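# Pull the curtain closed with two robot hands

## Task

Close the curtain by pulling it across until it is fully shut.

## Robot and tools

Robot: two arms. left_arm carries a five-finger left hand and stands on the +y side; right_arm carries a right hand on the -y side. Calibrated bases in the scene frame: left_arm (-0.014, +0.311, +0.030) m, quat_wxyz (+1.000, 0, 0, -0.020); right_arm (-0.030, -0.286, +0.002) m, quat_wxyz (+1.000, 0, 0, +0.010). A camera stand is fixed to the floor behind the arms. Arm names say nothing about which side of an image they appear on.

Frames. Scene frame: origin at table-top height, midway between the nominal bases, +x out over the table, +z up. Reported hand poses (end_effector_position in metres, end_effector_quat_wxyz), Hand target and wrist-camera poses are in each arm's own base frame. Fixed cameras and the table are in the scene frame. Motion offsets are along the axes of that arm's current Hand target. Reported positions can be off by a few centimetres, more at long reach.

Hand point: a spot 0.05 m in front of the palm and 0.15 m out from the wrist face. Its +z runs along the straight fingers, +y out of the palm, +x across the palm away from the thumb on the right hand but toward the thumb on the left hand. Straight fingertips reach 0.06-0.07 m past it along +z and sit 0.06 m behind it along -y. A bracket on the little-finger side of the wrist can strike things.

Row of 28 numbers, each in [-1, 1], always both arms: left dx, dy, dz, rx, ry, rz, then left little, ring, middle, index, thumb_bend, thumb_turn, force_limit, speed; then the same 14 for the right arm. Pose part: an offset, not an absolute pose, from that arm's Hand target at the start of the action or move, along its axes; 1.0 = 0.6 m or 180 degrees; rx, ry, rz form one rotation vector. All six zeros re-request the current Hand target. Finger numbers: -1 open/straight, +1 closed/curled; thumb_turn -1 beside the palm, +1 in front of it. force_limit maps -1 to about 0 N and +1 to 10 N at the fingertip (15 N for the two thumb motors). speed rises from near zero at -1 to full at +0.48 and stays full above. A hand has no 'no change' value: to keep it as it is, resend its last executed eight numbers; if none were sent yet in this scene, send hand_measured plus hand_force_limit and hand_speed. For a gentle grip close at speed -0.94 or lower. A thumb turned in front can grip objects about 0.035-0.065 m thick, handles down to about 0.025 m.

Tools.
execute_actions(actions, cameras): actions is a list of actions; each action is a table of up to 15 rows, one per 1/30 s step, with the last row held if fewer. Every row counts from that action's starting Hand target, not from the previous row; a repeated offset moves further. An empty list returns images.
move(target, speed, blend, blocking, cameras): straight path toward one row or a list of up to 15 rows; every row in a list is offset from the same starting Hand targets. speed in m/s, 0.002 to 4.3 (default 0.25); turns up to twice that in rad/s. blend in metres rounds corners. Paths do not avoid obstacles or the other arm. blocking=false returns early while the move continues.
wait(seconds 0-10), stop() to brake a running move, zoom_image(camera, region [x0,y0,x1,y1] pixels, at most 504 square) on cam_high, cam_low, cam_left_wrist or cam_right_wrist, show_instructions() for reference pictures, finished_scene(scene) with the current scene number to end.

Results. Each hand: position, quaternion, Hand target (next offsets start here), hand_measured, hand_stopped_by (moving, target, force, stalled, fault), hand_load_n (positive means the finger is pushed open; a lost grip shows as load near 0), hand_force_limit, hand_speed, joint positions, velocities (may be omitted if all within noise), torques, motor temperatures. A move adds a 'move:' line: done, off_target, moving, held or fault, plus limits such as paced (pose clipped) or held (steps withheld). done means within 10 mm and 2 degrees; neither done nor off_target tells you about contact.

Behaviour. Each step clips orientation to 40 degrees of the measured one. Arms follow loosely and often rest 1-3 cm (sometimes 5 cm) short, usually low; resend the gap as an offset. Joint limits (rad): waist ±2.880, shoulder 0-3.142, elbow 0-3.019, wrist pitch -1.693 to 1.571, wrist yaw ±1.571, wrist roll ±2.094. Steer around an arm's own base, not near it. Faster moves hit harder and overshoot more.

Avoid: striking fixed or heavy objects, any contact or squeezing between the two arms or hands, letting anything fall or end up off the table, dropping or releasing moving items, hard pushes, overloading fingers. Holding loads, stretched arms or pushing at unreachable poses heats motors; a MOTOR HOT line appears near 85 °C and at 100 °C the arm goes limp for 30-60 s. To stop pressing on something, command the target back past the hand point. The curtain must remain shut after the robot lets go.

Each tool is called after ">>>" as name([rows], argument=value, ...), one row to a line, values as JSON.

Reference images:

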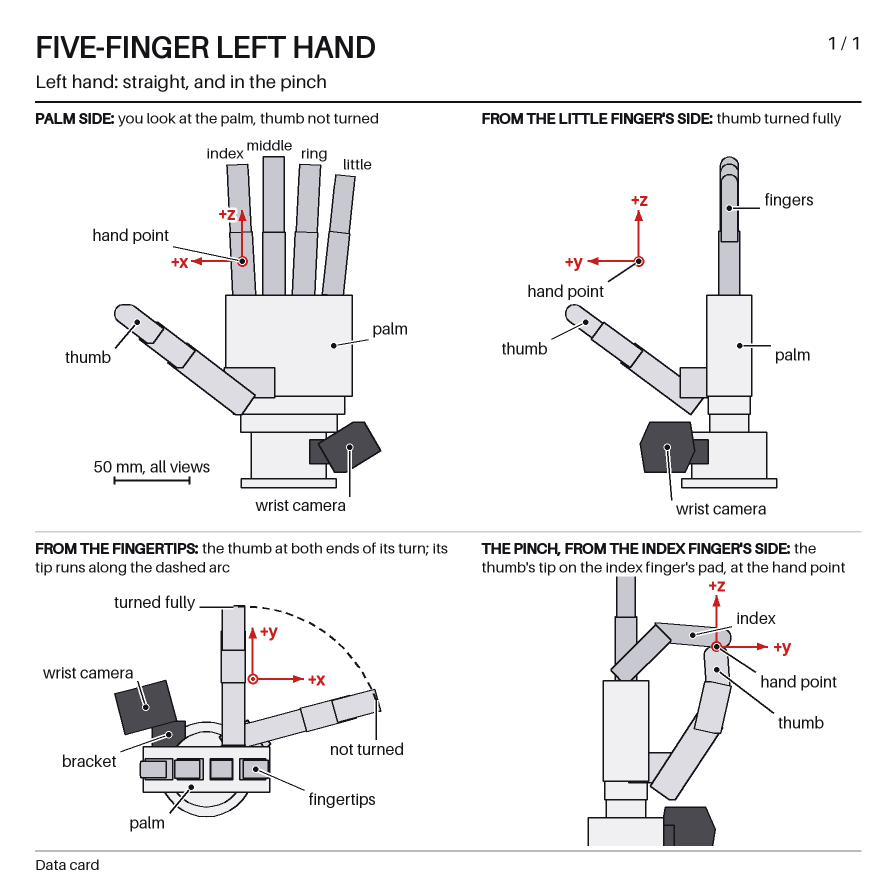

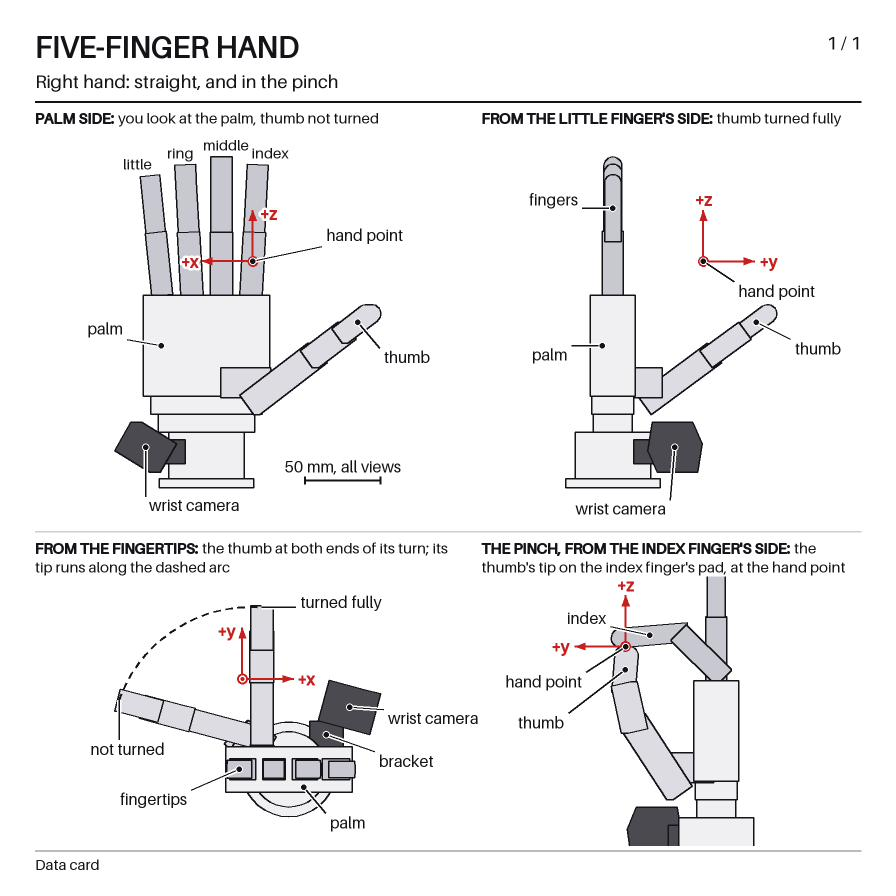

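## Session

>>> execute_actions(actions=[])

Scene clock: 0.00 s.
left_arm: end_effector_position=(+0.2205, -0.0977, +0.2906) hand_measured=(-1.000, -1.000, -1.000, -1.000, -1.000, -1.000) hand_load_n=(+0.0, +0.0, +0.0, +0.0, +0.0, +0.0) hand_stopped_by=(target, target, target, target, target, target) hand_force_limit=0.00 hand_speed=-0.80 end_effector_quat_wxyz=(+0.110, +0.024, +0.993, +0.022) | right_arm: end_effector_position=(+0.3390, -0.2200, +0.1716) hand_measured=(-1.000, -1.000, -1.000, -1.000, -1.000, -1.000) hand_load_n=(+0.0, +0.0, +0.0, +0.0, +0.0, +0.0) hand_stopped_by=(target, target, target, target, target, target) hand_force_limit=0.00 hand_speed=-0.80 end_effector_quat_wxyz=(+0.397, +0.469, +0.744, -0.261)
Joint positions: left_arm=[-0.68 1.01 1.193 -1.605 -0.168 0.951] | right_arm=[-0.373 0.848 0.426 -0.319 0.623 2.04]
Joint velocities: within noise
Joint torques (N m): no reading
Motor temperatures (°C): left_arm=[25 26 26 22 25 26] | right_arm=[25 28 27 24 24 27]
Heat: left arm: hottest shoulder 26 °C; right arm: hottest shoulder 28 °C.
Hand target: left_arm +0.2244, -0.1009, +0.2997; +0.121, +0.022, +0.992, +0.013 | right_arm +0.3458, -0.2227, +0.1868; +0.410, +0.470, +0.737, -0.259
camera_calibration:
cam_left_wrist: T_world_to_cam=[[-0.330045, -0.941091, -0.0736096, 0.000633944], [-0.88337, 0.28043, 0.375521, 0.111048], [-0.332757, 0.188964, -0.923886, 0.480487], [0, 0, 0, 1]] pos_world=[0.258191, -0.121339, 0.402261]
cam_right_wrist: T_world_to_cam=[[0.821279, 0.537504, -0.191286, -0.12792], [0.199304, 0.0438636, 0.978956, -0.226432], [0.534584, -0.842119, -0.0711025, -0.230902], [0, 0, 0, 1]] pos_world=[0.273623, -0.115758, 0.18078]

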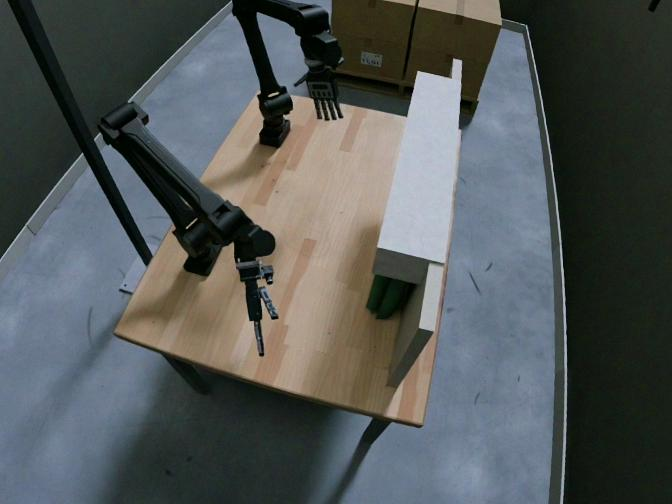

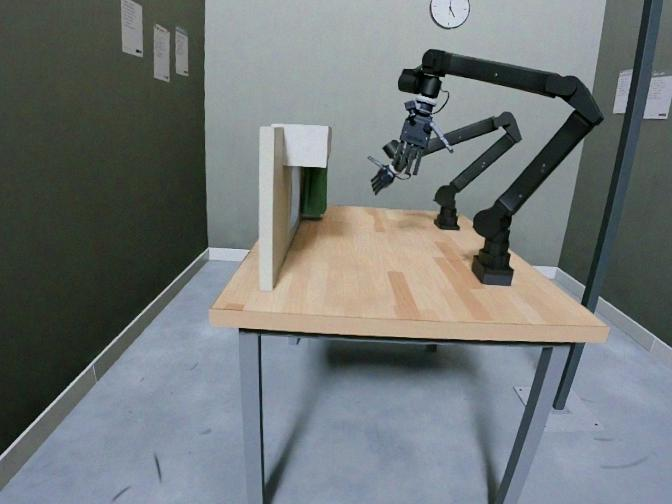

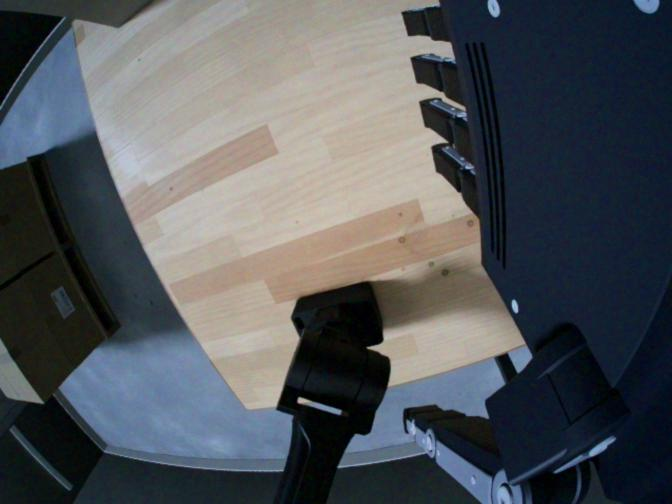

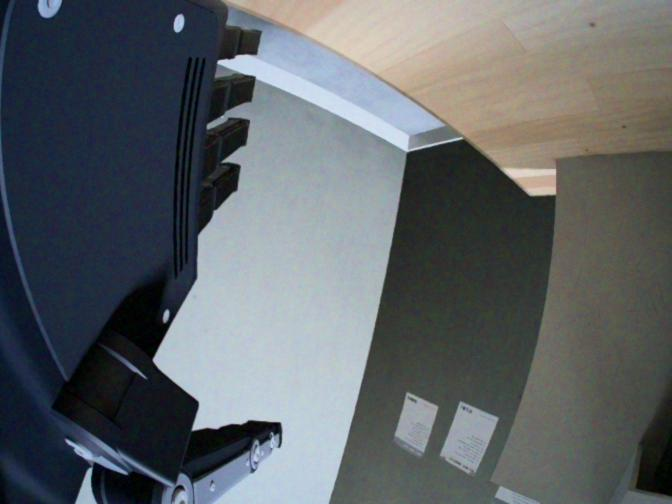

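>>> zoom_image(camera="cam_high", region=[340, 220, 460, 400])

>>> zoom_image(camera="cam_low", region=[240, 110, 360, 300])

Scaled by 2.800.

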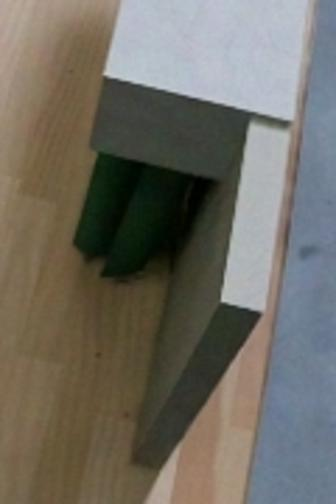

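Scaled by 2.653.

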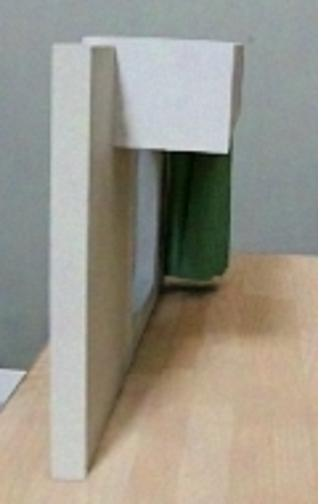

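>>> move([
  [0,0,0,0,0,0,-1,-1,-1,-1,-1,1,-0.4,0,-0.0865,-0.4583,0.0628,0.1884,-0.0008,0.1174,-1,-1,-1,-1,-1,-1,0,-0.8],
  [-0.3052,-0.758,0.2992,-0.0152,-0.4217,-0.0254,-1,-1,-1,-1,-1,1,-0.4,0,-0.0865,-0.4583,0.0628,0.1884,-0.0008,0.1174,-1,-1,-1,-1,-1,-1,0,-0.8],
], blend=[0.05,0], speed=0.3, cameras=["all"])

>>> zoom_image(camera="cam_left_wrist", region=[300, 0, 520, 320])

Scene clock: 9.63 s.
left_arm: end_effector_position=(+0.4285, -0.5551, +0.1658) hand_measured=(-1.000, -1.000, -1.000, -1.000, -1.000, +1.000) hand_load_n=(+0.0, +0.0, +0.0, +0.0, +0.0, +0.5) hand_stopped_by=(target, target, target, target, target, target) hand_force_limit=-0.40 hand_speed=0.00 end_effector_quat_wxyz=(+0.706, -0.022, +0.708, +0.013) | right_arm: end_effector_position=(+0.1147, -0.3754, +0.1797) hand_measured=(-1.000, -1.000, -1.000, -1.000, -1.000, -1.000) hand_load_n=(+0.0, +0.0, +0.0, +0.0, +0.0, +0.0) hand_stopped_by=(target, target, target, target, target, target) hand_force_limit=0.00 hand_speed=-0.80 end_effector_quat_wxyz=(+0.274, +0.697, +0.544, -0.378)
Joint positions: left_arm=[-1.207 2.127 1.523 0.591 -1.256 1.546] | right_arm=[-1.062 0.791 0.443 -0.422 0.626 2.053]
Joint torques (N m): left_arm=[-0.09 -15.5 6.79 2.35 0.09 0.07] | right_arm=[-0.32 0.67 12.74 1.5 0.33 -0.06]
Heat: left arm: hottest elbow 28 °C; right arm: hottest elbow 31 °C.
Hand target: left_arm +0.4264, -0.5600, +0.1548; +0.706, -0.014, +0.708, +0.014 | right_arm +0.1219, -0.3931, +0.2100; +0.297, +0.694, +0.532, -0.384
Off the commanded pose: left_arm 0.012 m, 1 deg | right_arm 0.036 m, 3 deg.
move: off_target (left_arm, right_arm); blend cut to 0 m at target 1
camera_calibration:
cam_left_wrist: T_world_to_cam=[[0.00989295, -0.960709, -0.277382, -0.493056], [-0.564034, 0.223693, -0.794876, 0.495632], [0.825692, 0.164316, -0.539659, -0.052918], [0, 0, 0, 1]] pos_world=[0.328125, -0.575857, 0.228643]
cam_right_wrist: T_world_to_cam=[[0.973143, -0.112549, -0.200814, -0.118357], [0.187773, -0.116556, 0.975272, -0.241087], [-0.133171, -0.986786, -0.0922918, -0.215256], [0, 0, 0, 1]] pos_world=[0.131782, -0.253833, 0.191492]

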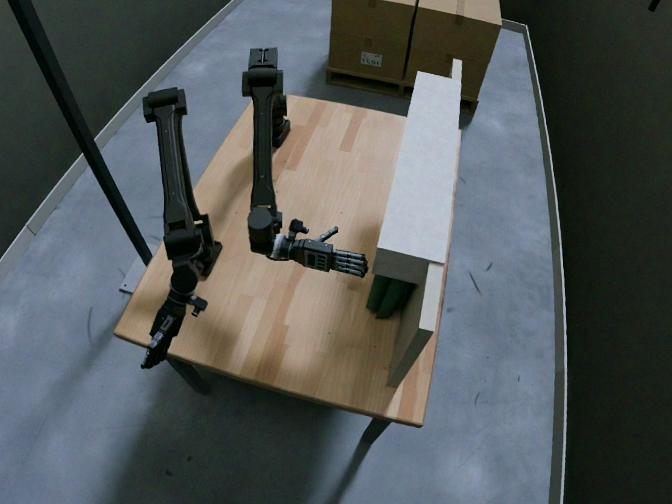

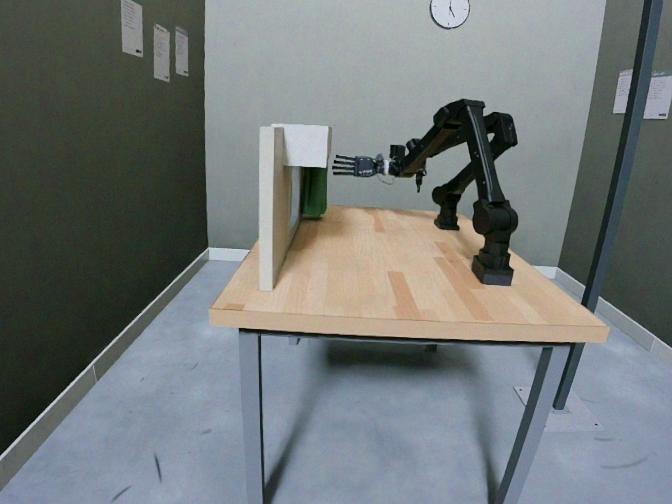

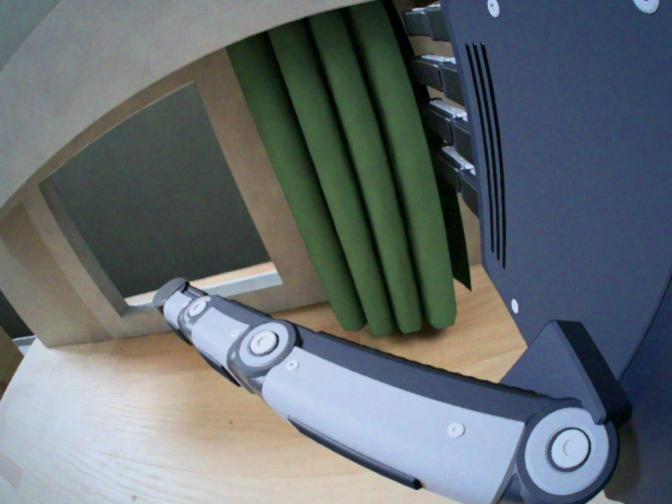

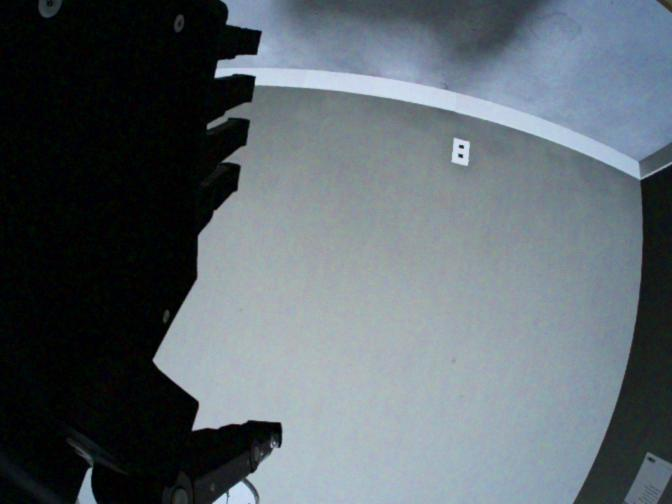

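Scaled by 1.575 from the camera's 672x504 image, which has a finer 960x720 frame.

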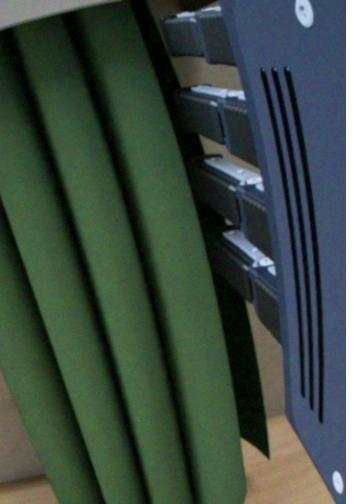

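>>> move(target=[0.0333,0.1233,0,0,0,0,-1,-1,-1,-1,-1,1,-0.4,0,0,0,0,0,0,0,-1,-1,-1,-1,-1,-1,0,-0.8], speed=0.15, cameras=["cam_left_wrist","cam_low"])

>>> zoom_image(camera="cam_left_wrist", region=[300, 0, 520, 320])

Scene clock: 11.77 s.
left_arm: end_effector_position=(+0.4231, -0.4863, +0.1181) hand_measured=(-1.000, -1.000, -1.000, -1.000, -1.000, +1.000) hand_load_n=(+0.0, +0.0, +0.0, +0.0, +0.0, +0.5) hand_stopped_by=(target, target, target, target, target, target) hand_force_limit=-0.40 hand_speed=0.00 end_effector_quat_wxyz=(+0.700, -0.006, +0.714, +0.025) | right_arm: end_effector_position=(+0.1147, -0.3754, +0.1797) hand_measured=(-1.000, -1.000, -1.000, -1.000, -1.000, -1.000) hand_load_n=(+0.0, +0.0, +0.0, +0.0, +0.0, +0.0) hand_stopped_by=(target, target, target, target, target, target) hand_force_limit=0.00 hand_speed=-0.80 end_effector_quat_wxyz=(+0.274, +0.697, +0.544, -0.378)
Joint positions: left_arm=[-1.174 2.072 1.268 0.751 -1.217 1.549] | right_arm=[-1.062 0.791 0.443 -0.422 0.626 2.053]
Joint torques (N m): left_arm=[0.44 -17.38 5.42 2.45 0.06 0.07] | right_arm=[-0.32 0.62 12.74 1.5 0.33 -0.06]
Heat: left arm: hottest elbow 28 °C; right arm: hottest elbow 31 °C.
Hand target: left_arm +0.4235, -0.4860, +0.1349; +0.706, -0.014, +0.708, +0.014 | right_arm +0.1219, -0.3931, +0.2100; +0.297, +0.694, +0.532, -0.384
Off the commanded pose: left_arm 0.017 m, 2 deg | right_arm 0.036 m, 3 deg.
move: off_target (left_arm, right_arm)
camera_calibration:
cam_left_wrist: T_world_to_cam=[[-0.000376226, -0.949174, -0.314751, -0.425794], [-0.575196, 0.257677, -0.776371, 0.45834], [0.818016, 0.180752, -0.546058, -0.0734778], [0, 0, 0, 1]] pos_world=[0.323581, -0.508975, 0.1817]
Images, in order (width x height): cam_low 672x504, cam_left_wrist 672x504.

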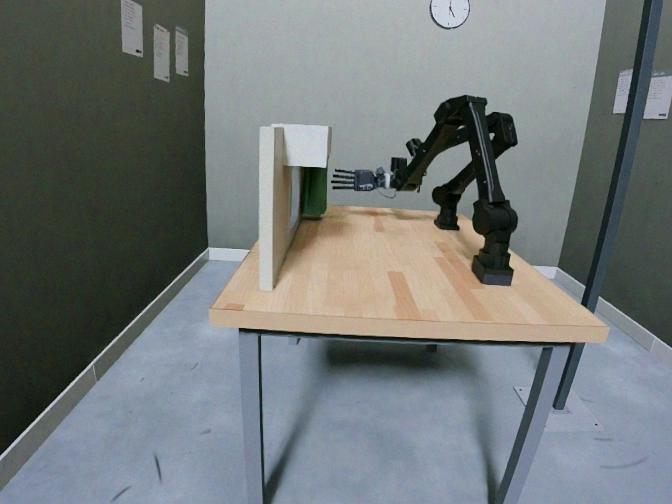

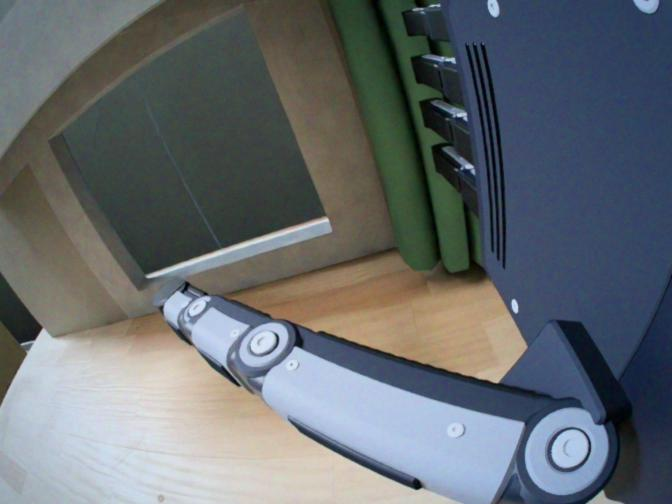

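Scaled by 1.575 from the camera's 672x504 image, which has a finer 960x720 frame.

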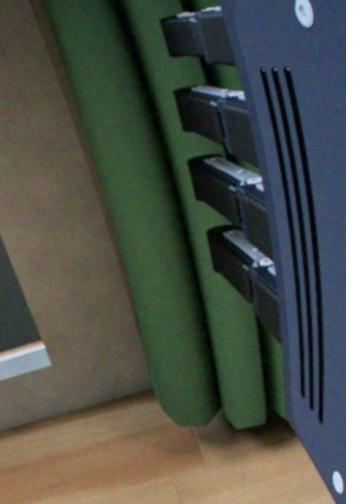

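>>> move([
  [-0.0417,-0.005,0,0,0,0,-1,-1,-1,-1,-1,1,-0.4,0,0,0,0,0,0,0,-1,-1,-1,-1,-1,-1,0,-0.8],
  [-0.0417,-0.005,0.1333,0,0,0,-1,-1,-1,-1,-1,1,-0.4,0,0,0,0,0,0,0,-1,-1,-1,-1,-1,-1,0,-0.8],
], speed=0.07, cameras=["cam_left_wrist","cam_high"])

>>> zoom_image(camera="cam_left_wrist", region=[300, 0, 520, 320])

>>> zoom_image(camera="cam_high", region=[300, 180, 460, 340])

Scene clock: 15.30 s.
left_arm: end_effector_position=(+0.4938, -0.4752, +0.1539) hand_measured=(-1.000, -1.000, -1.000, -1.000, -1.000, +1.000) hand_load_n=(+0.0, +0.0, +0.0, +0.0, +0.0, +0.0) hand_stopped_by=(target, target, target, target, target, target) hand_force_limit=-0.40 hand_speed=0.00 end_effector_quat_wxyz=(+0.704, -0.013, +0.710, +0.014) | right_arm: end_effector_position=(+0.1147, -0.3754, +0.1797) hand_measured=(-1.000, -1.000, -1.000, -1.000, -1.000, -1.000) hand_load_n=(+0.0, +0.0, +0.0, +0.0, +0.0, +0.0) hand_stopped_by=(target, target, target, target, target, target) hand_force_limit=0.00 hand_speed=-0.80 end_effector_quat_wxyz=(+0.274, +0.697, +0.544, -0.378)
Joint positions: left_arm=[-1.062 2.049 1.344 0.685 -1.1 1.556] | right_arm=[-1.062 0.791 0.443 -0.422 0.626 2.053]
Joint torques (N m): left_arm=[0.79 -14.56 9.89 1.11 0.1 0.04] | right_arm=[-0.38 0.62 12.72 1.48 0.33 -0.06]
Motor temperatures (°C): left_arm=[25 28 28 22 25 26] | right_arm=[25 28 33 24 24 27]
Heat: left arm: hottest shoulder 28 °C; right arm: hottest elbow 33 °C.
Hand target: left_arm +0.5035, -0.4859, +0.1598; +0.706, -0.014, +0.708, +0.014 | right_arm +0.1219, -0.3931, +0.2100; +0.297, +0.694, +0.532, -0.384
Off the commanded pose: left_arm 0.016 m, 0 deg | right_arm 0.036 m, 3 deg.
move: off_target (left_arm, right_arm)
camera_calibration:
cam_left_wrist: T_world_to_cam=[[-0.0019659, -0.956693, -0.291093, -0.410337], [-0.565826, 0.241077, -0.788494, 0.513348], [0.824522, 0.163158, -0.541796, -0.125993], [0, 0, 0, 1]] pos_world=[0.393543, -0.495767, 0.217063]
Images, in order (width x height): cam_high 672x504, cam_left_wrist 672x504.

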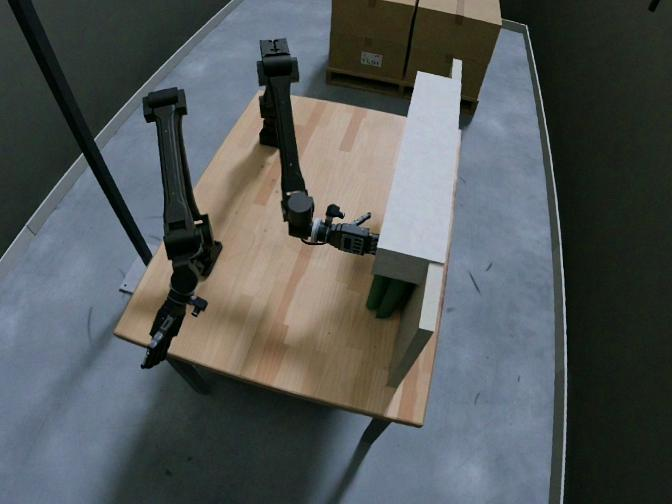

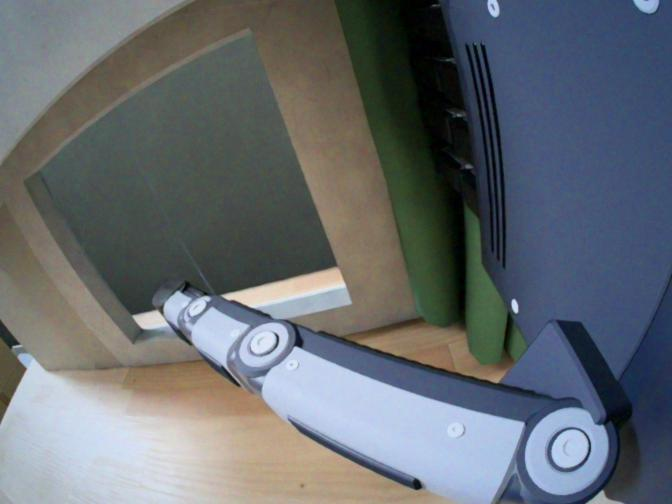

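Scaled by 1.575 from the camera's 672x504 image, which has a finer 960x720 frame.

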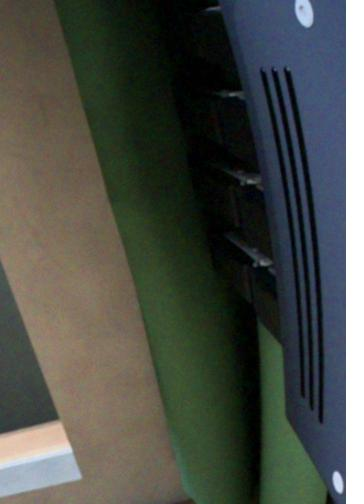

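Scaled by 3.150.

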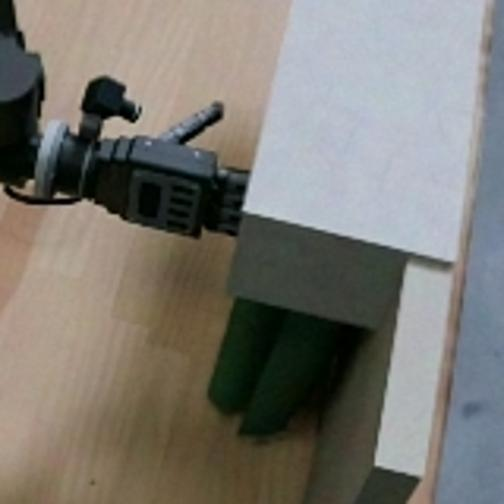

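>>> move([
  [0,0,0.035,0,0,0,-1,-1,-1,-1,-1,1,-0.4,0,0,0,0,0,0,0,-1,-1,-1,-1,-1,-1,0,-0.8],
  [0,0.1,0.035,0,0,0,-1,-1,-1,-1,-1,1,-0.4,0,0,0,0,0,0,0,-1,-1,-1,-1,-1,-1,0,-0.8],
], speed=0.07, cameras=["cam_left_wrist"])

>>> move(target=[-0.0167,0.0,0.025,0,0,0,-0.45,-0.45,-0.45,-0.45,-0.6,1,0,-0.5,0,0,0,0,0,0,-1,-1,-1,-1,-1,-1,0,-0.8], speed=0.06, cameras=["cam_left_wrist"])

Scene clock: 17.93 s.
left_arm: end_effector_position=(+0.5203, -0.4284, +0.1398) hand_measured=(-1.000, -1.000, -1.000, -1.000, -1.000, +1.000) hand_load_n=(+0.0, +0.0, +0.0, +0.0, +0.0, +0.0) hand_stopped_by=(target, target, target, target, target, target) hand_force_limit=-0.40 hand_speed=0.00 end_effector_quat_wxyz=(+0.697, -0.003, +0.717, +0.024) | right_arm: end_effector_position=(+0.1147, -0.3754, +0.1797) hand_measured=(-1.000, -1.000, -1.000, -1.000, -1.000, -1.000) hand_load_n=(+0.0, +0.0, +0.0, +0.0, +0.0, -0.5) hand_stopped_by=(target, target, target, target, target, target) hand_force_limit=0.00 hand_speed=-0.80 end_effector_quat_wxyz=(+0.274, +0.697, +0.544, -0.378)
Joint positions: left_arm=[-0.985 2.017 1.252 0.712 -1.023 1.556] | right_arm=[-1.062 0.791 0.443 -0.422 0.626 2.053]
Joint torques (N m): left_arm=[0.62 -17.2 5.71 2.56 0.06 0.07] | right_arm=[-0.32 0.67 12.74 1.48 0.33 -0.06]
Heat: left arm: hottest elbow 29 °C; right arm: hottest elbow 34 °C.
Hand target: left_arm +0.5222, -0.4250, +0.1598; +0.706, -0.014, +0.708, +0.014 | right_arm +0.1219, -0.3931, +0.2100; +0.297, +0.694, +0.532, -0.384
Off the commanded pose: left_arm 0.020 m, 2 deg | right_arm 0.036 m, 3 deg.
move: off_target (left_arm, right_arm)
camera_calibration:
cam_left_wrist: T_world_to_cam=[[-0.00793094, -0.948538, -0.316565, -0.359476], [-0.581181, 0.261989, -0.770448, 0.520281], [0.813736, 0.177871, -0.55335, -0.149665], [0, 0, 0, 1]] pos_world=[0.421314, -0.450663, 0.204235]
Images, in order (width x height): cam_left_wrist 672x504.

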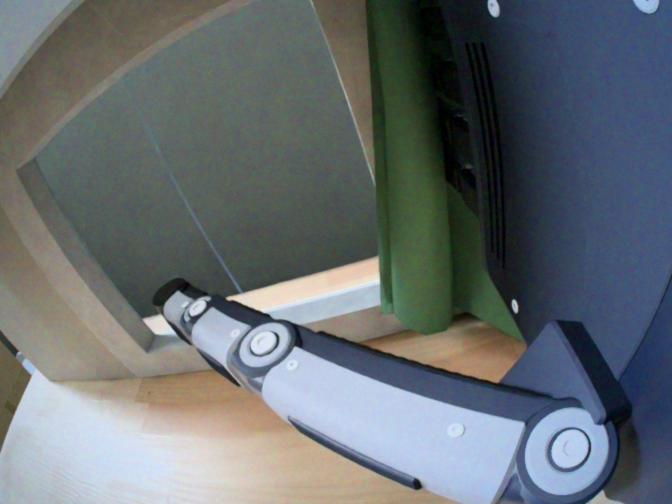

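Scene clock: 18.83 s.
left_arm: end_effector_position=(+0.5305, -0.4216, +0.1396) hand_measured=(-0.450, -0.450, -0.450, -0.450, -0.600, +1.000) hand_load_n=(+0.0, +0.0, +0.0, +0.0, +0.0, +0.0) hand_stopped_by=(target, target, target, target, target, target) hand_force_limit=0.00 hand_speed=-0.50 end_effector_quat_wxyz=(+0.697, -0.003, +0.717, +0.024) | right_arm: end_effector_position=(+0.1147, -0.3754, +0.1797) hand_measured=(-1.000, -1.000, -1.000, -1.000, -1.000, -1.000) hand_load_n=(+0.0, +0.0, +0.0, +0.0, -0.5, +0.0) hand_stopped_by=(target, target, target, target, target, target) hand_force_limit=0.00 hand_speed=-0.80 end_effector_quat_wxyz=(+0.274, +0.697, +0.544, -0.378)
Joint positions: left_arm=[-0.964 2.017 1.252 0.712 -1.002 1.556] | right_arm=[-1.062 0.791 0.443 -0.422 0.626 2.053]
Joint torques (N m): left_arm=[1.14 -17.49 7.88 1.37 0.06 0.09] | right_arm=[-0.32 0.67 12.72 1.48 0.33 -0.06]
Heat: left arm: hottest elbow 29 °C; right arm: hottest elbow 34 °C.
Hand target: left_arm +0.5372, -0.4245, +0.1698; +0.706, -0.014, +0.708, +0.014 | right_arm +0.1219, -0.3931, +0.2100; +0.297, +0.694, +0.532, -0.384
Off the commanded pose: left_arm 0.031 m, 2 deg | right_arm 0.036 m, 3 deg.
move: off_target (left_arm, right_arm)
camera_calibration:
cam_left_wrist: T_world_to_cam=[[-0.00890664, -0.948701, -0.316049, -0.352727], [-0.58168, 0.262, -0.770068, 0.524555], [0.813369, 0.176981, -0.554174, -0.159381], [0, 0, 0, 1]] pos_world=[0.431617, -0.443859, 0.204139]
Images, in order (width x height): cam_left_wrist 672x504.

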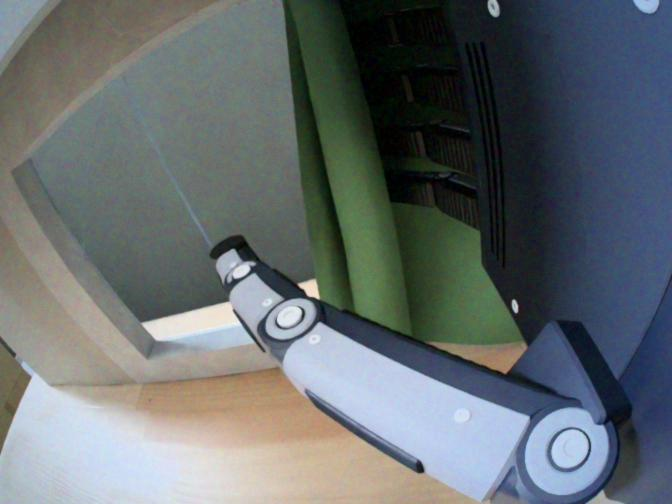

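>>> move(target=[-0.01,0.0,0.012,0,0,0,-0.15,-0.15,-0.15,-0.15,-0.15,1,-0.3,-0.6,0,0,0,0,0,0,-1,-1,-1,-1,-1,-1,0,-0.8], speed=0.06, cameras=["cam_left_wrist"])

>>> zoom_image(camera="cam_left_wrist", region=[200, 0, 500, 350])

Scene clock: 20.10 s.
left_arm: end_effector_position=(+0.5347, -0.4183, +0.1397) hand_measured=(-0.150, -0.150, -0.150, -0.150, -0.150, +1.000) hand_load_n=(+0.0, +0.0, +0.0, +0.0, +0.0, +0.0) hand_stopped_by=(target, target, target, target, target, target) hand_force_limit=-0.30 hand_speed=-0.60 end_effector_quat_wxyz=(+0.695, -0.001, +0.719, +0.026) | right_arm: end_effector_position=(+0.1147, -0.3754, +0.1797) hand_measured=(-1.000, -1.000, -1.000, -1.000, -1.000, -1.000) hand_load_n=(+0.0, -0.5, +0.0, +0.0, +0.0, +0.0) hand_stopped_by=(target, target, target, target, target, target) hand_force_limit=0.00 hand_speed=-0.80 end_effector_quat_wxyz=(+0.274, +0.697, +0.544, -0.378)
Joint positions: left_arm=[-0.955 2.015 1.252 0.701 -0.992 1.556] | right_arm=[-1.062 0.791 0.443 -0.422 0.626 2.053]
Joint torques (N m): left_arm=[0.79 -17.49 8.88 1.17 0.02 0.08] | right_arm=[-0.32 0.62 12.74 1.5 0.33 -0.06]
Heat: left arm: hottest elbow 29 °C; right arm: hottest elbow 34 °C.
Hand target: left_arm +0.5444, -0.4242, +0.1758; +0.706, -0.014, +0.708, +0.014 | right_arm +0.1219, -0.3931, +0.2100; +0.297, +0.694, +0.532, -0.384
Off the commanded pose: left_arm 0.038 m, 3 deg | right_arm 0.036 m, 3 deg.
move: off_target (left_arm, right_arm)
camera_calibration:
cam_left_wrist: T_world_to_cam=[[-0.0112583, -0.946623, -0.322146, -0.346412], [-0.585563, 0.267389, -0.765257, 0.529861], [0.810549, 0.180021, -0.557318, -0.160101], [0, 0, 0, 1]] pos_world=[0.436137, -0.44078, 0.204658]
Images, in order (width x height): cam_left_wrist 672x504.

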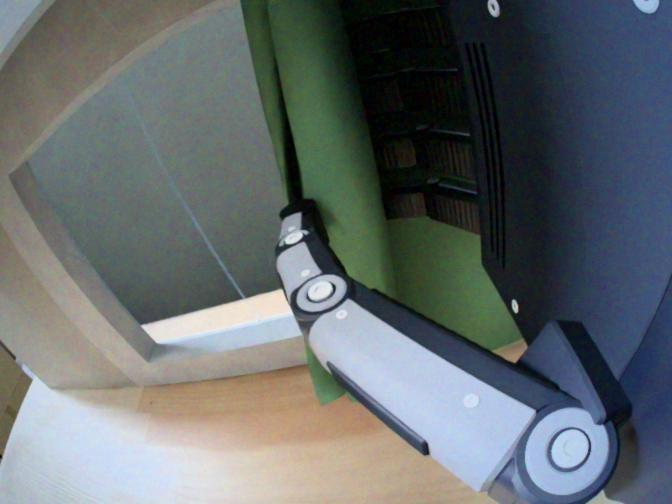

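Scaled by 1.440 from the camera's 672x504 image, which has a finer 960x720 frame.

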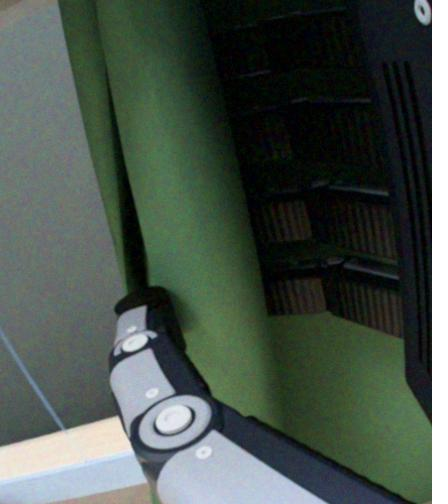

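>>> move(target=[0,0,0,0,0,0,-0.05,-0.05,0.1,0.1,0.25,1,-0.3,-0.8,0,0,0,0,0,0,-1,-1,-1,-1,-1,-1,0,-0.8], speed=0.06, cameras=["cam_left_wrist"])

>>> move(target=[0,0,0,0,0,0,0.3,0.3,0.4,0.4,0.5,1,-0.3,-0.8,0,0,0,0,0,0,-1,-1,-1,-1,-1,-1,0,-0.8], speed=0.06, cameras=["cam_left_wrist"])

>>> zoom_image(camera="cam_left_wrist", region=[200, 0, 500, 350])

Scene clock: 22.07 s.
left_arm: end_effector_position=(+0.5348, -0.4184, +0.1401) hand_measured=(-0.050, -0.050, +0.100, +0.100, +0.250, +1.000) hand_load_n=(+0.0, +0.0, +0.0, +0.0, +0.0, +0.5) hand_stopped_by=(target, target, target, target, target, target) hand_force_limit=-0.30 hand_speed=-0.80 end_effector_quat_wxyz=(+0.695, +0.000, +0.719, +0.025) | right_arm: end_effector_position=(+0.1147, -0.3754, +0.1797) hand_measured=(-1.000, -1.000, -1.000, -1.000, -1.000, -1.000) hand_load_n=(+0.0, +0.0, +0.0, +0.0, +0.0, +0.0) hand_stopped_by=(target, target, target, target, target, target) hand_force_limit=0.00 hand_speed=-0.80 end_effector_quat_wxyz=(+0.274, +0.697, +0.544, -0.378)
Joint positions: left_arm=[-0.955 2.014 1.252 0.701 -0.991 1.556] | right_arm=[-1.062 0.791 0.443 -0.422 0.626 2.053]
Joint torques (N m): left_arm=[0.79 -17.38 8.94 1.17 0.01 0.1] | right_arm=[-0.32 0.67 12.72 1.48 0.33 -0.06]
Heat: left arm: hottest elbow 29 °C; right arm: hottest elbow 35 °C.
Hand target: left_arm +0.5444, -0.4243, +0.1757; +0.706, -0.014, +0.708, +0.014 | right_arm +0.1219, -0.3931, +0.2100; +0.297, +0.694, +0.532, -0.384
Off the commanded pose: left_arm 0.037 m, 3 deg | right_arm 0.036 m, 3 deg.
move: off_target (left_arm, right_arm)
camera_calibration:
cam_left_wrist: T_world_to_cam=[[-0.0119203, -0.946718, -0.321844, -0.346189], [-0.585233, 0.267587, -0.765441, 0.530172], [0.810778, 0.179229, -0.55724, -0.160325], [0, 0, 0, 1]] pos_world=[0.436136, -0.440876, 0.205057]
Images, in order (width x height): cam_left_wrist 672x504.

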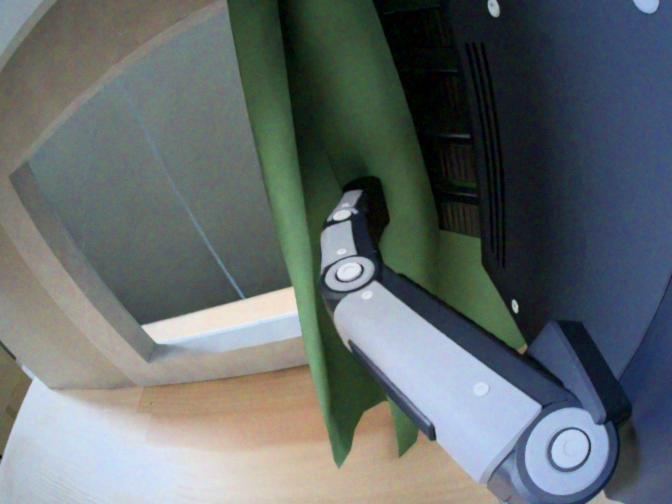

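Scene clock: 22.97 s.
left_arm: end_effector_position=(+0.5348, -0.4184, +0.1419) hand_measured=(+0.300, +0.300, +0.208, +0.226, +0.320, +1.000) hand_load_n=(+0.0, +0.5, +4.0, +5.0, +5.5, +0.0) hand_stopped_by=(target, target, force, force, force, target) hand_force_limit=-0.30 hand_speed=-0.80 end_effector_quat_wxyz=(+0.695, -0.001, +0.718, +0.025) | right_arm: end_effector_position=(+0.1147, -0.3754, +0.1797) hand_measured=(-1.000, -1.000, -1.000, -1.000, -1.000, -1.000) hand_load_n=(+0.0, +0.0, +0.0, +0.0, +0.0, +0.0) hand_stopped_by=(target, target, target, target, target, target) hand_force_limit=0.00 hand_speed=-0.80 end_effector_quat_wxyz=(+0.274, +0.697, +0.544, -0.378)
Joint positions: left_arm=[-0.955 2.011 1.252 0.701 -0.991 1.557] | right_arm=[-1.062 0.791 0.443 -0.422 0.626 2.053]
Joint torques (N m): left_arm=[0.67 -17.38 8.95 1.18 0.02 0.08] | right_arm=[-0.32 0.67 12.72 1.48 0.33 -0.06]
Heat: left arm: hottest elbow 29 °C; right arm: hottest elbow 35 °C.
Hand target: left_arm +0.5444, -0.4243, +0.1757; +0.706, -0.014, +0.708, +0.014 | right_arm +0.1219, -0.3931, +0.2100; +0.297, +0.694, +0.532, -0.384
Off the commanded pose: left_arm 0.036 m, 3 deg | right_arm 0.036 m, 3 deg.
move: off_target (left_arm, right_arm)
camera_calibration:
cam_left_wrist: T_world_to_cam=[[-0.0119259, -0.947177, -0.320489, -0.346056], [-0.583984, 0.266768, -0.766679, 0.530654], [0.811678, 0.178017, -0.556318, -0.160488], [0, 0, 0, 1]] pos_world=[0.43603, -0.440768, 0.206652]
Images, in order (width x height): cam_left_wrist 672x504.

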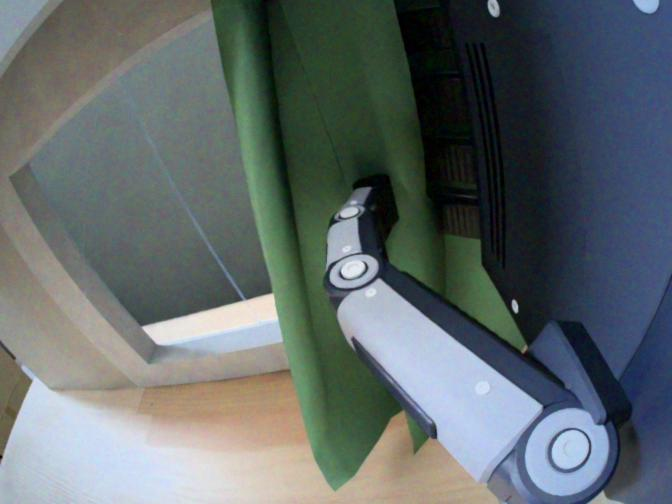

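Scaled by 1.440 from the camera's 672x504 image, which has a finer 960x720 frame.

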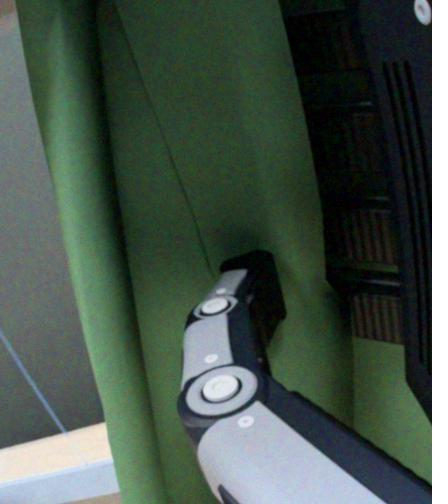

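>>> move(target=[0.0167,0.3,0,0,0,0,0.3,0.3,0.4,0.4,0.5,1,-0.3,-0.8,0,0,0,0,0,0,-1,-1,-1,-1,-1,-1,0,-0.8], speed=0.1, cameras=["all"])

Scene clock: 25.70 s.
left_arm: end_effector_position=(+0.5371, -0.2472, +0.1477) hand_measured=(+0.300, +0.300, +0.208, +0.226, +0.320, +1.000) hand_load_n=(+0.0, +0.5, +4.5, +5.5, +6.0, +0.0) hand_stopped_by=(target, target, force, force, force, target) hand_force_limit=-0.30 hand_speed=-0.80 end_effector_quat_wxyz=(+0.694, -0.007, +0.720, +0.021) | right_arm: end_effector_position=(+0.1147, -0.3754, +0.1797) hand_measured=(-1.000, -1.000, -1.000, -1.000, -1.000, -1.000) hand_load_n=(+0.0, +0.0, +0.0, +0.0, +0.0, +0.0) hand_stopped_by=(target, target, target, target, target, target) hand_force_limit=0.00 hand_speed=-0.80 end_effector_quat_wxyz=(+0.274, +0.697, +0.544, -0.378)
Joint positions: left_arm=[-0.738 1.761 0.852 0.857 -0.777 1.557] | right_arm=[-1.062 0.791 0.443 -0.422 0.626 2.053]
Joint torques (N m): left_arm=[0.79 -13.51 5.18 2.8 0.06 0.07] | right_arm=[-0.32 0.67 12.74 1.48 0.33 -0.06]
Heat: left arm: hottest shoulder 29 °C; right arm: hottest elbow 36 °C.
Hand target: left_arm +0.5373, -0.2445, +0.1660; +0.706, -0.014, +0.708, +0.014 | right_arm +0.1219, -0.3931, +0.2100; +0.297, +0.694, +0.532, -0.384
Off the commanded pose: left_arm 0.018 m, 2 deg | right_arm 0.036 m, 3 deg.
move: off_target (left_arm, right_arm)
camera_calibration:
cam_left_wrist: T_world_to_cam=[[-0.00964977, -0.951246, -0.308282, -0.185938], [-0.588133, 0.254732, -0.767601, 0.490279], [0.808707, 0.173904, -0.561917, -0.188191], [0, 0, 0, 1]] pos_world=[0.438746, -0.269036, 0.213269]
cam_right_wrist: T_world_to_cam=[[0.973143, -0.112549, -0.200814, -0.118357], [0.187773, -0.116556, 0.975272, -0.241087], [-0.133171, -0.986786, -0.0922918, -0.215256], [0, 0, 0, 1]] pos_world=[0.131782, -0.253833, 0.191492]

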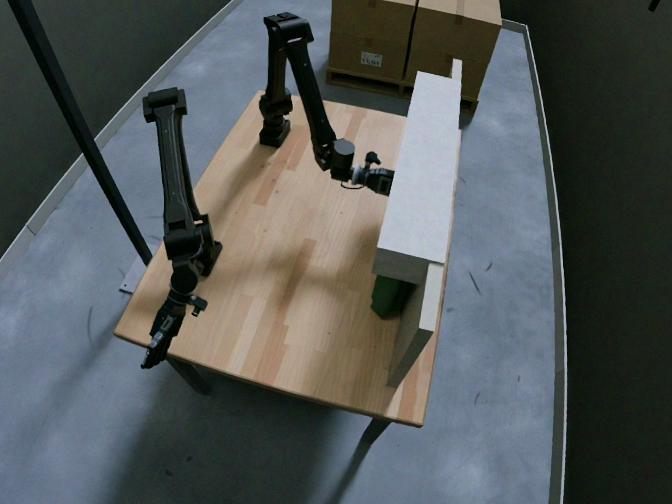

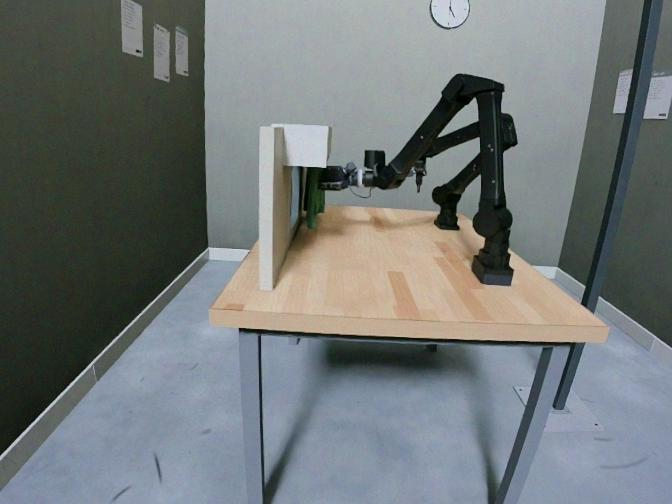

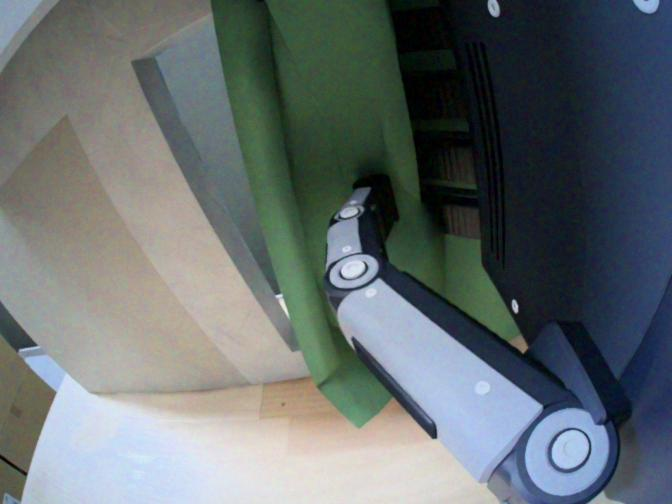

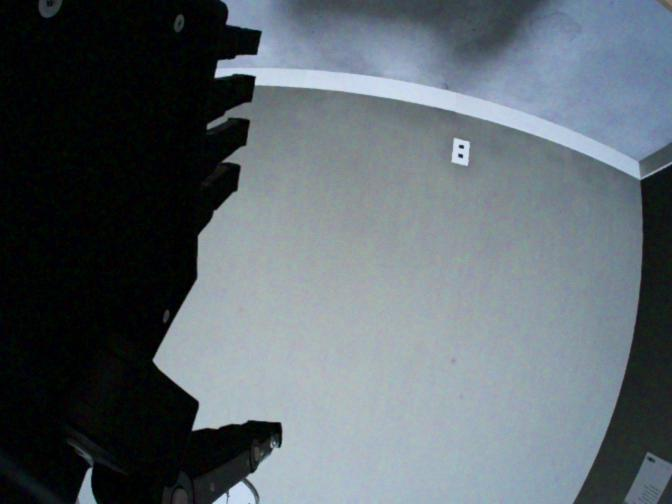

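>>> move(target=[0.0,0.15,0,0,0,0,0.3,0.3,0.4,0.4,0.5,1,-0.3,-0.8,0,0,0,0,0,0,-1,-1,-1,-1,-1,-1,0,-0.8], speed=0.1, cameras=["cam_high","cam_low","cam_left_wrist"])

>>> zoom_image(camera="cam_high", region=[340, 220, 460, 400])

>>> zoom_image(camera="cam_low", region=[240, 110, 400, 300])

Scene clock: 27.47 s.
left_arm: end_effector_position=(+0.5338, -0.1573, +0.1488) hand_measured=(+0.300, +0.300, +0.208, +0.226, +0.320, +1.000) hand_load_n=(+0.0, +0.5, +4.5, +5.5, +6.0, +0.0) hand_stopped_by=(target, target, force, force, force, target) hand_force_limit=-0.30 hand_speed=-0.80 end_effector_quat_wxyz=(+0.692, -0.009, +0.721, +0.019) | right_arm: end_effector_position=(+0.1147, -0.3754, +0.1797) hand_measured=(-1.000, -1.000, -1.000, -1.000, -1.000, -1.000) hand_load_n=(+0.0, +0.0, +0.0, +0.0, +0.0, +0.0) hand_stopped_by=(target, target, target, target, target, target) hand_force_limit=0.00 hand_speed=-0.80 end_effector_quat_wxyz=(+0.274, +0.697, +0.544, -0.378)
Joint positions: left_arm=[-0.58 1.645 0.686 0.909 -0.619 1.557] | right_arm=[-1.062 0.791 0.443 -0.422 0.626 2.053]
Joint torques (N m): left_arm=[0.56 -11.87 4.94 2.84 0.08 0.08] | right_arm=[-0.32 0.62 12.72 1.47 0.33 -0.06]
Heat: left arm: hottest shoulder 29 °C; right arm: hottest elbow 36 °C.
Hand target: left_arm +0.5337, -0.1544, +0.1660; +0.706, -0.014, +0.708, +0.014 | right_arm +0.1219, -0.3931, +0.2100; +0.297, +0.694, +0.532, -0.384
Off the commanded pose: left_arm 0.017 m, 2 deg | right_arm 0.036 m, 3 deg.
move: off_target (left_arm, right_arm)
camera_calibration:
cam_left_wrist: T_world_to_cam=[[-0.0109573, -0.95347, -0.301289, -0.100877], [-0.59094, 0.249236, -0.767249, 0.466859], [0.806641, 0.169637, -0.566175, -0.199444], [0, 0, 0, 1]] pos_world=[0.43566, -0.178708, 0.214884]
Images, in order (width x height): cam_high 672x504, cam_low 672x504, cam_left_wrist 672x504.

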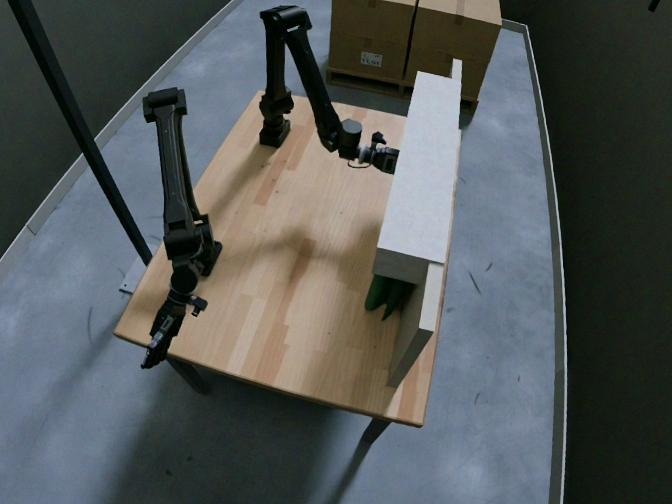

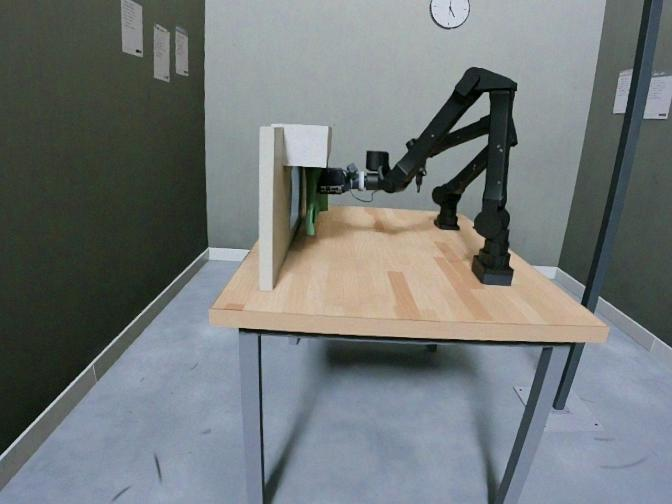

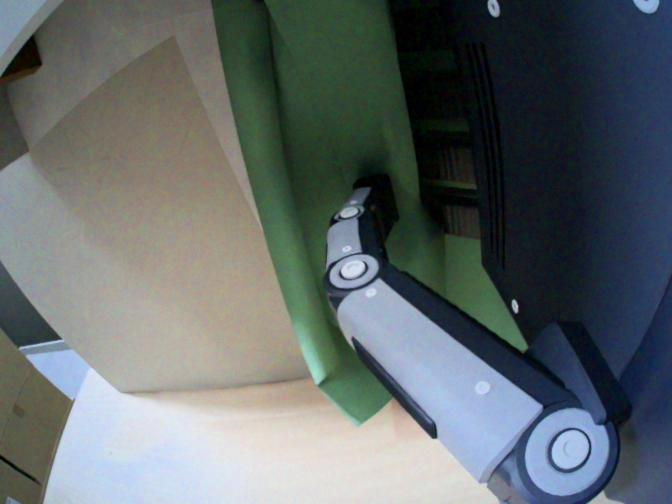

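Scaled by 2.800.

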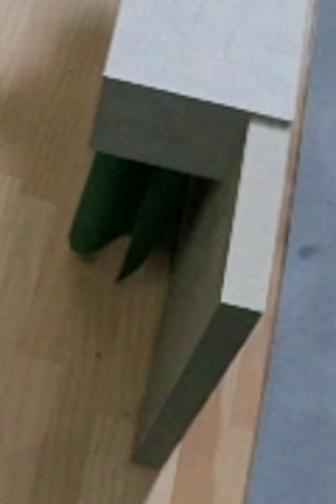

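Scaled by 2.653.

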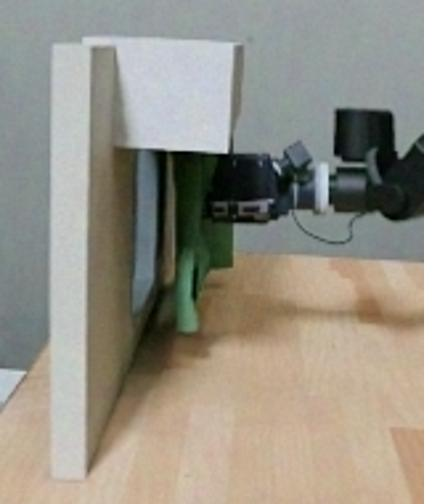

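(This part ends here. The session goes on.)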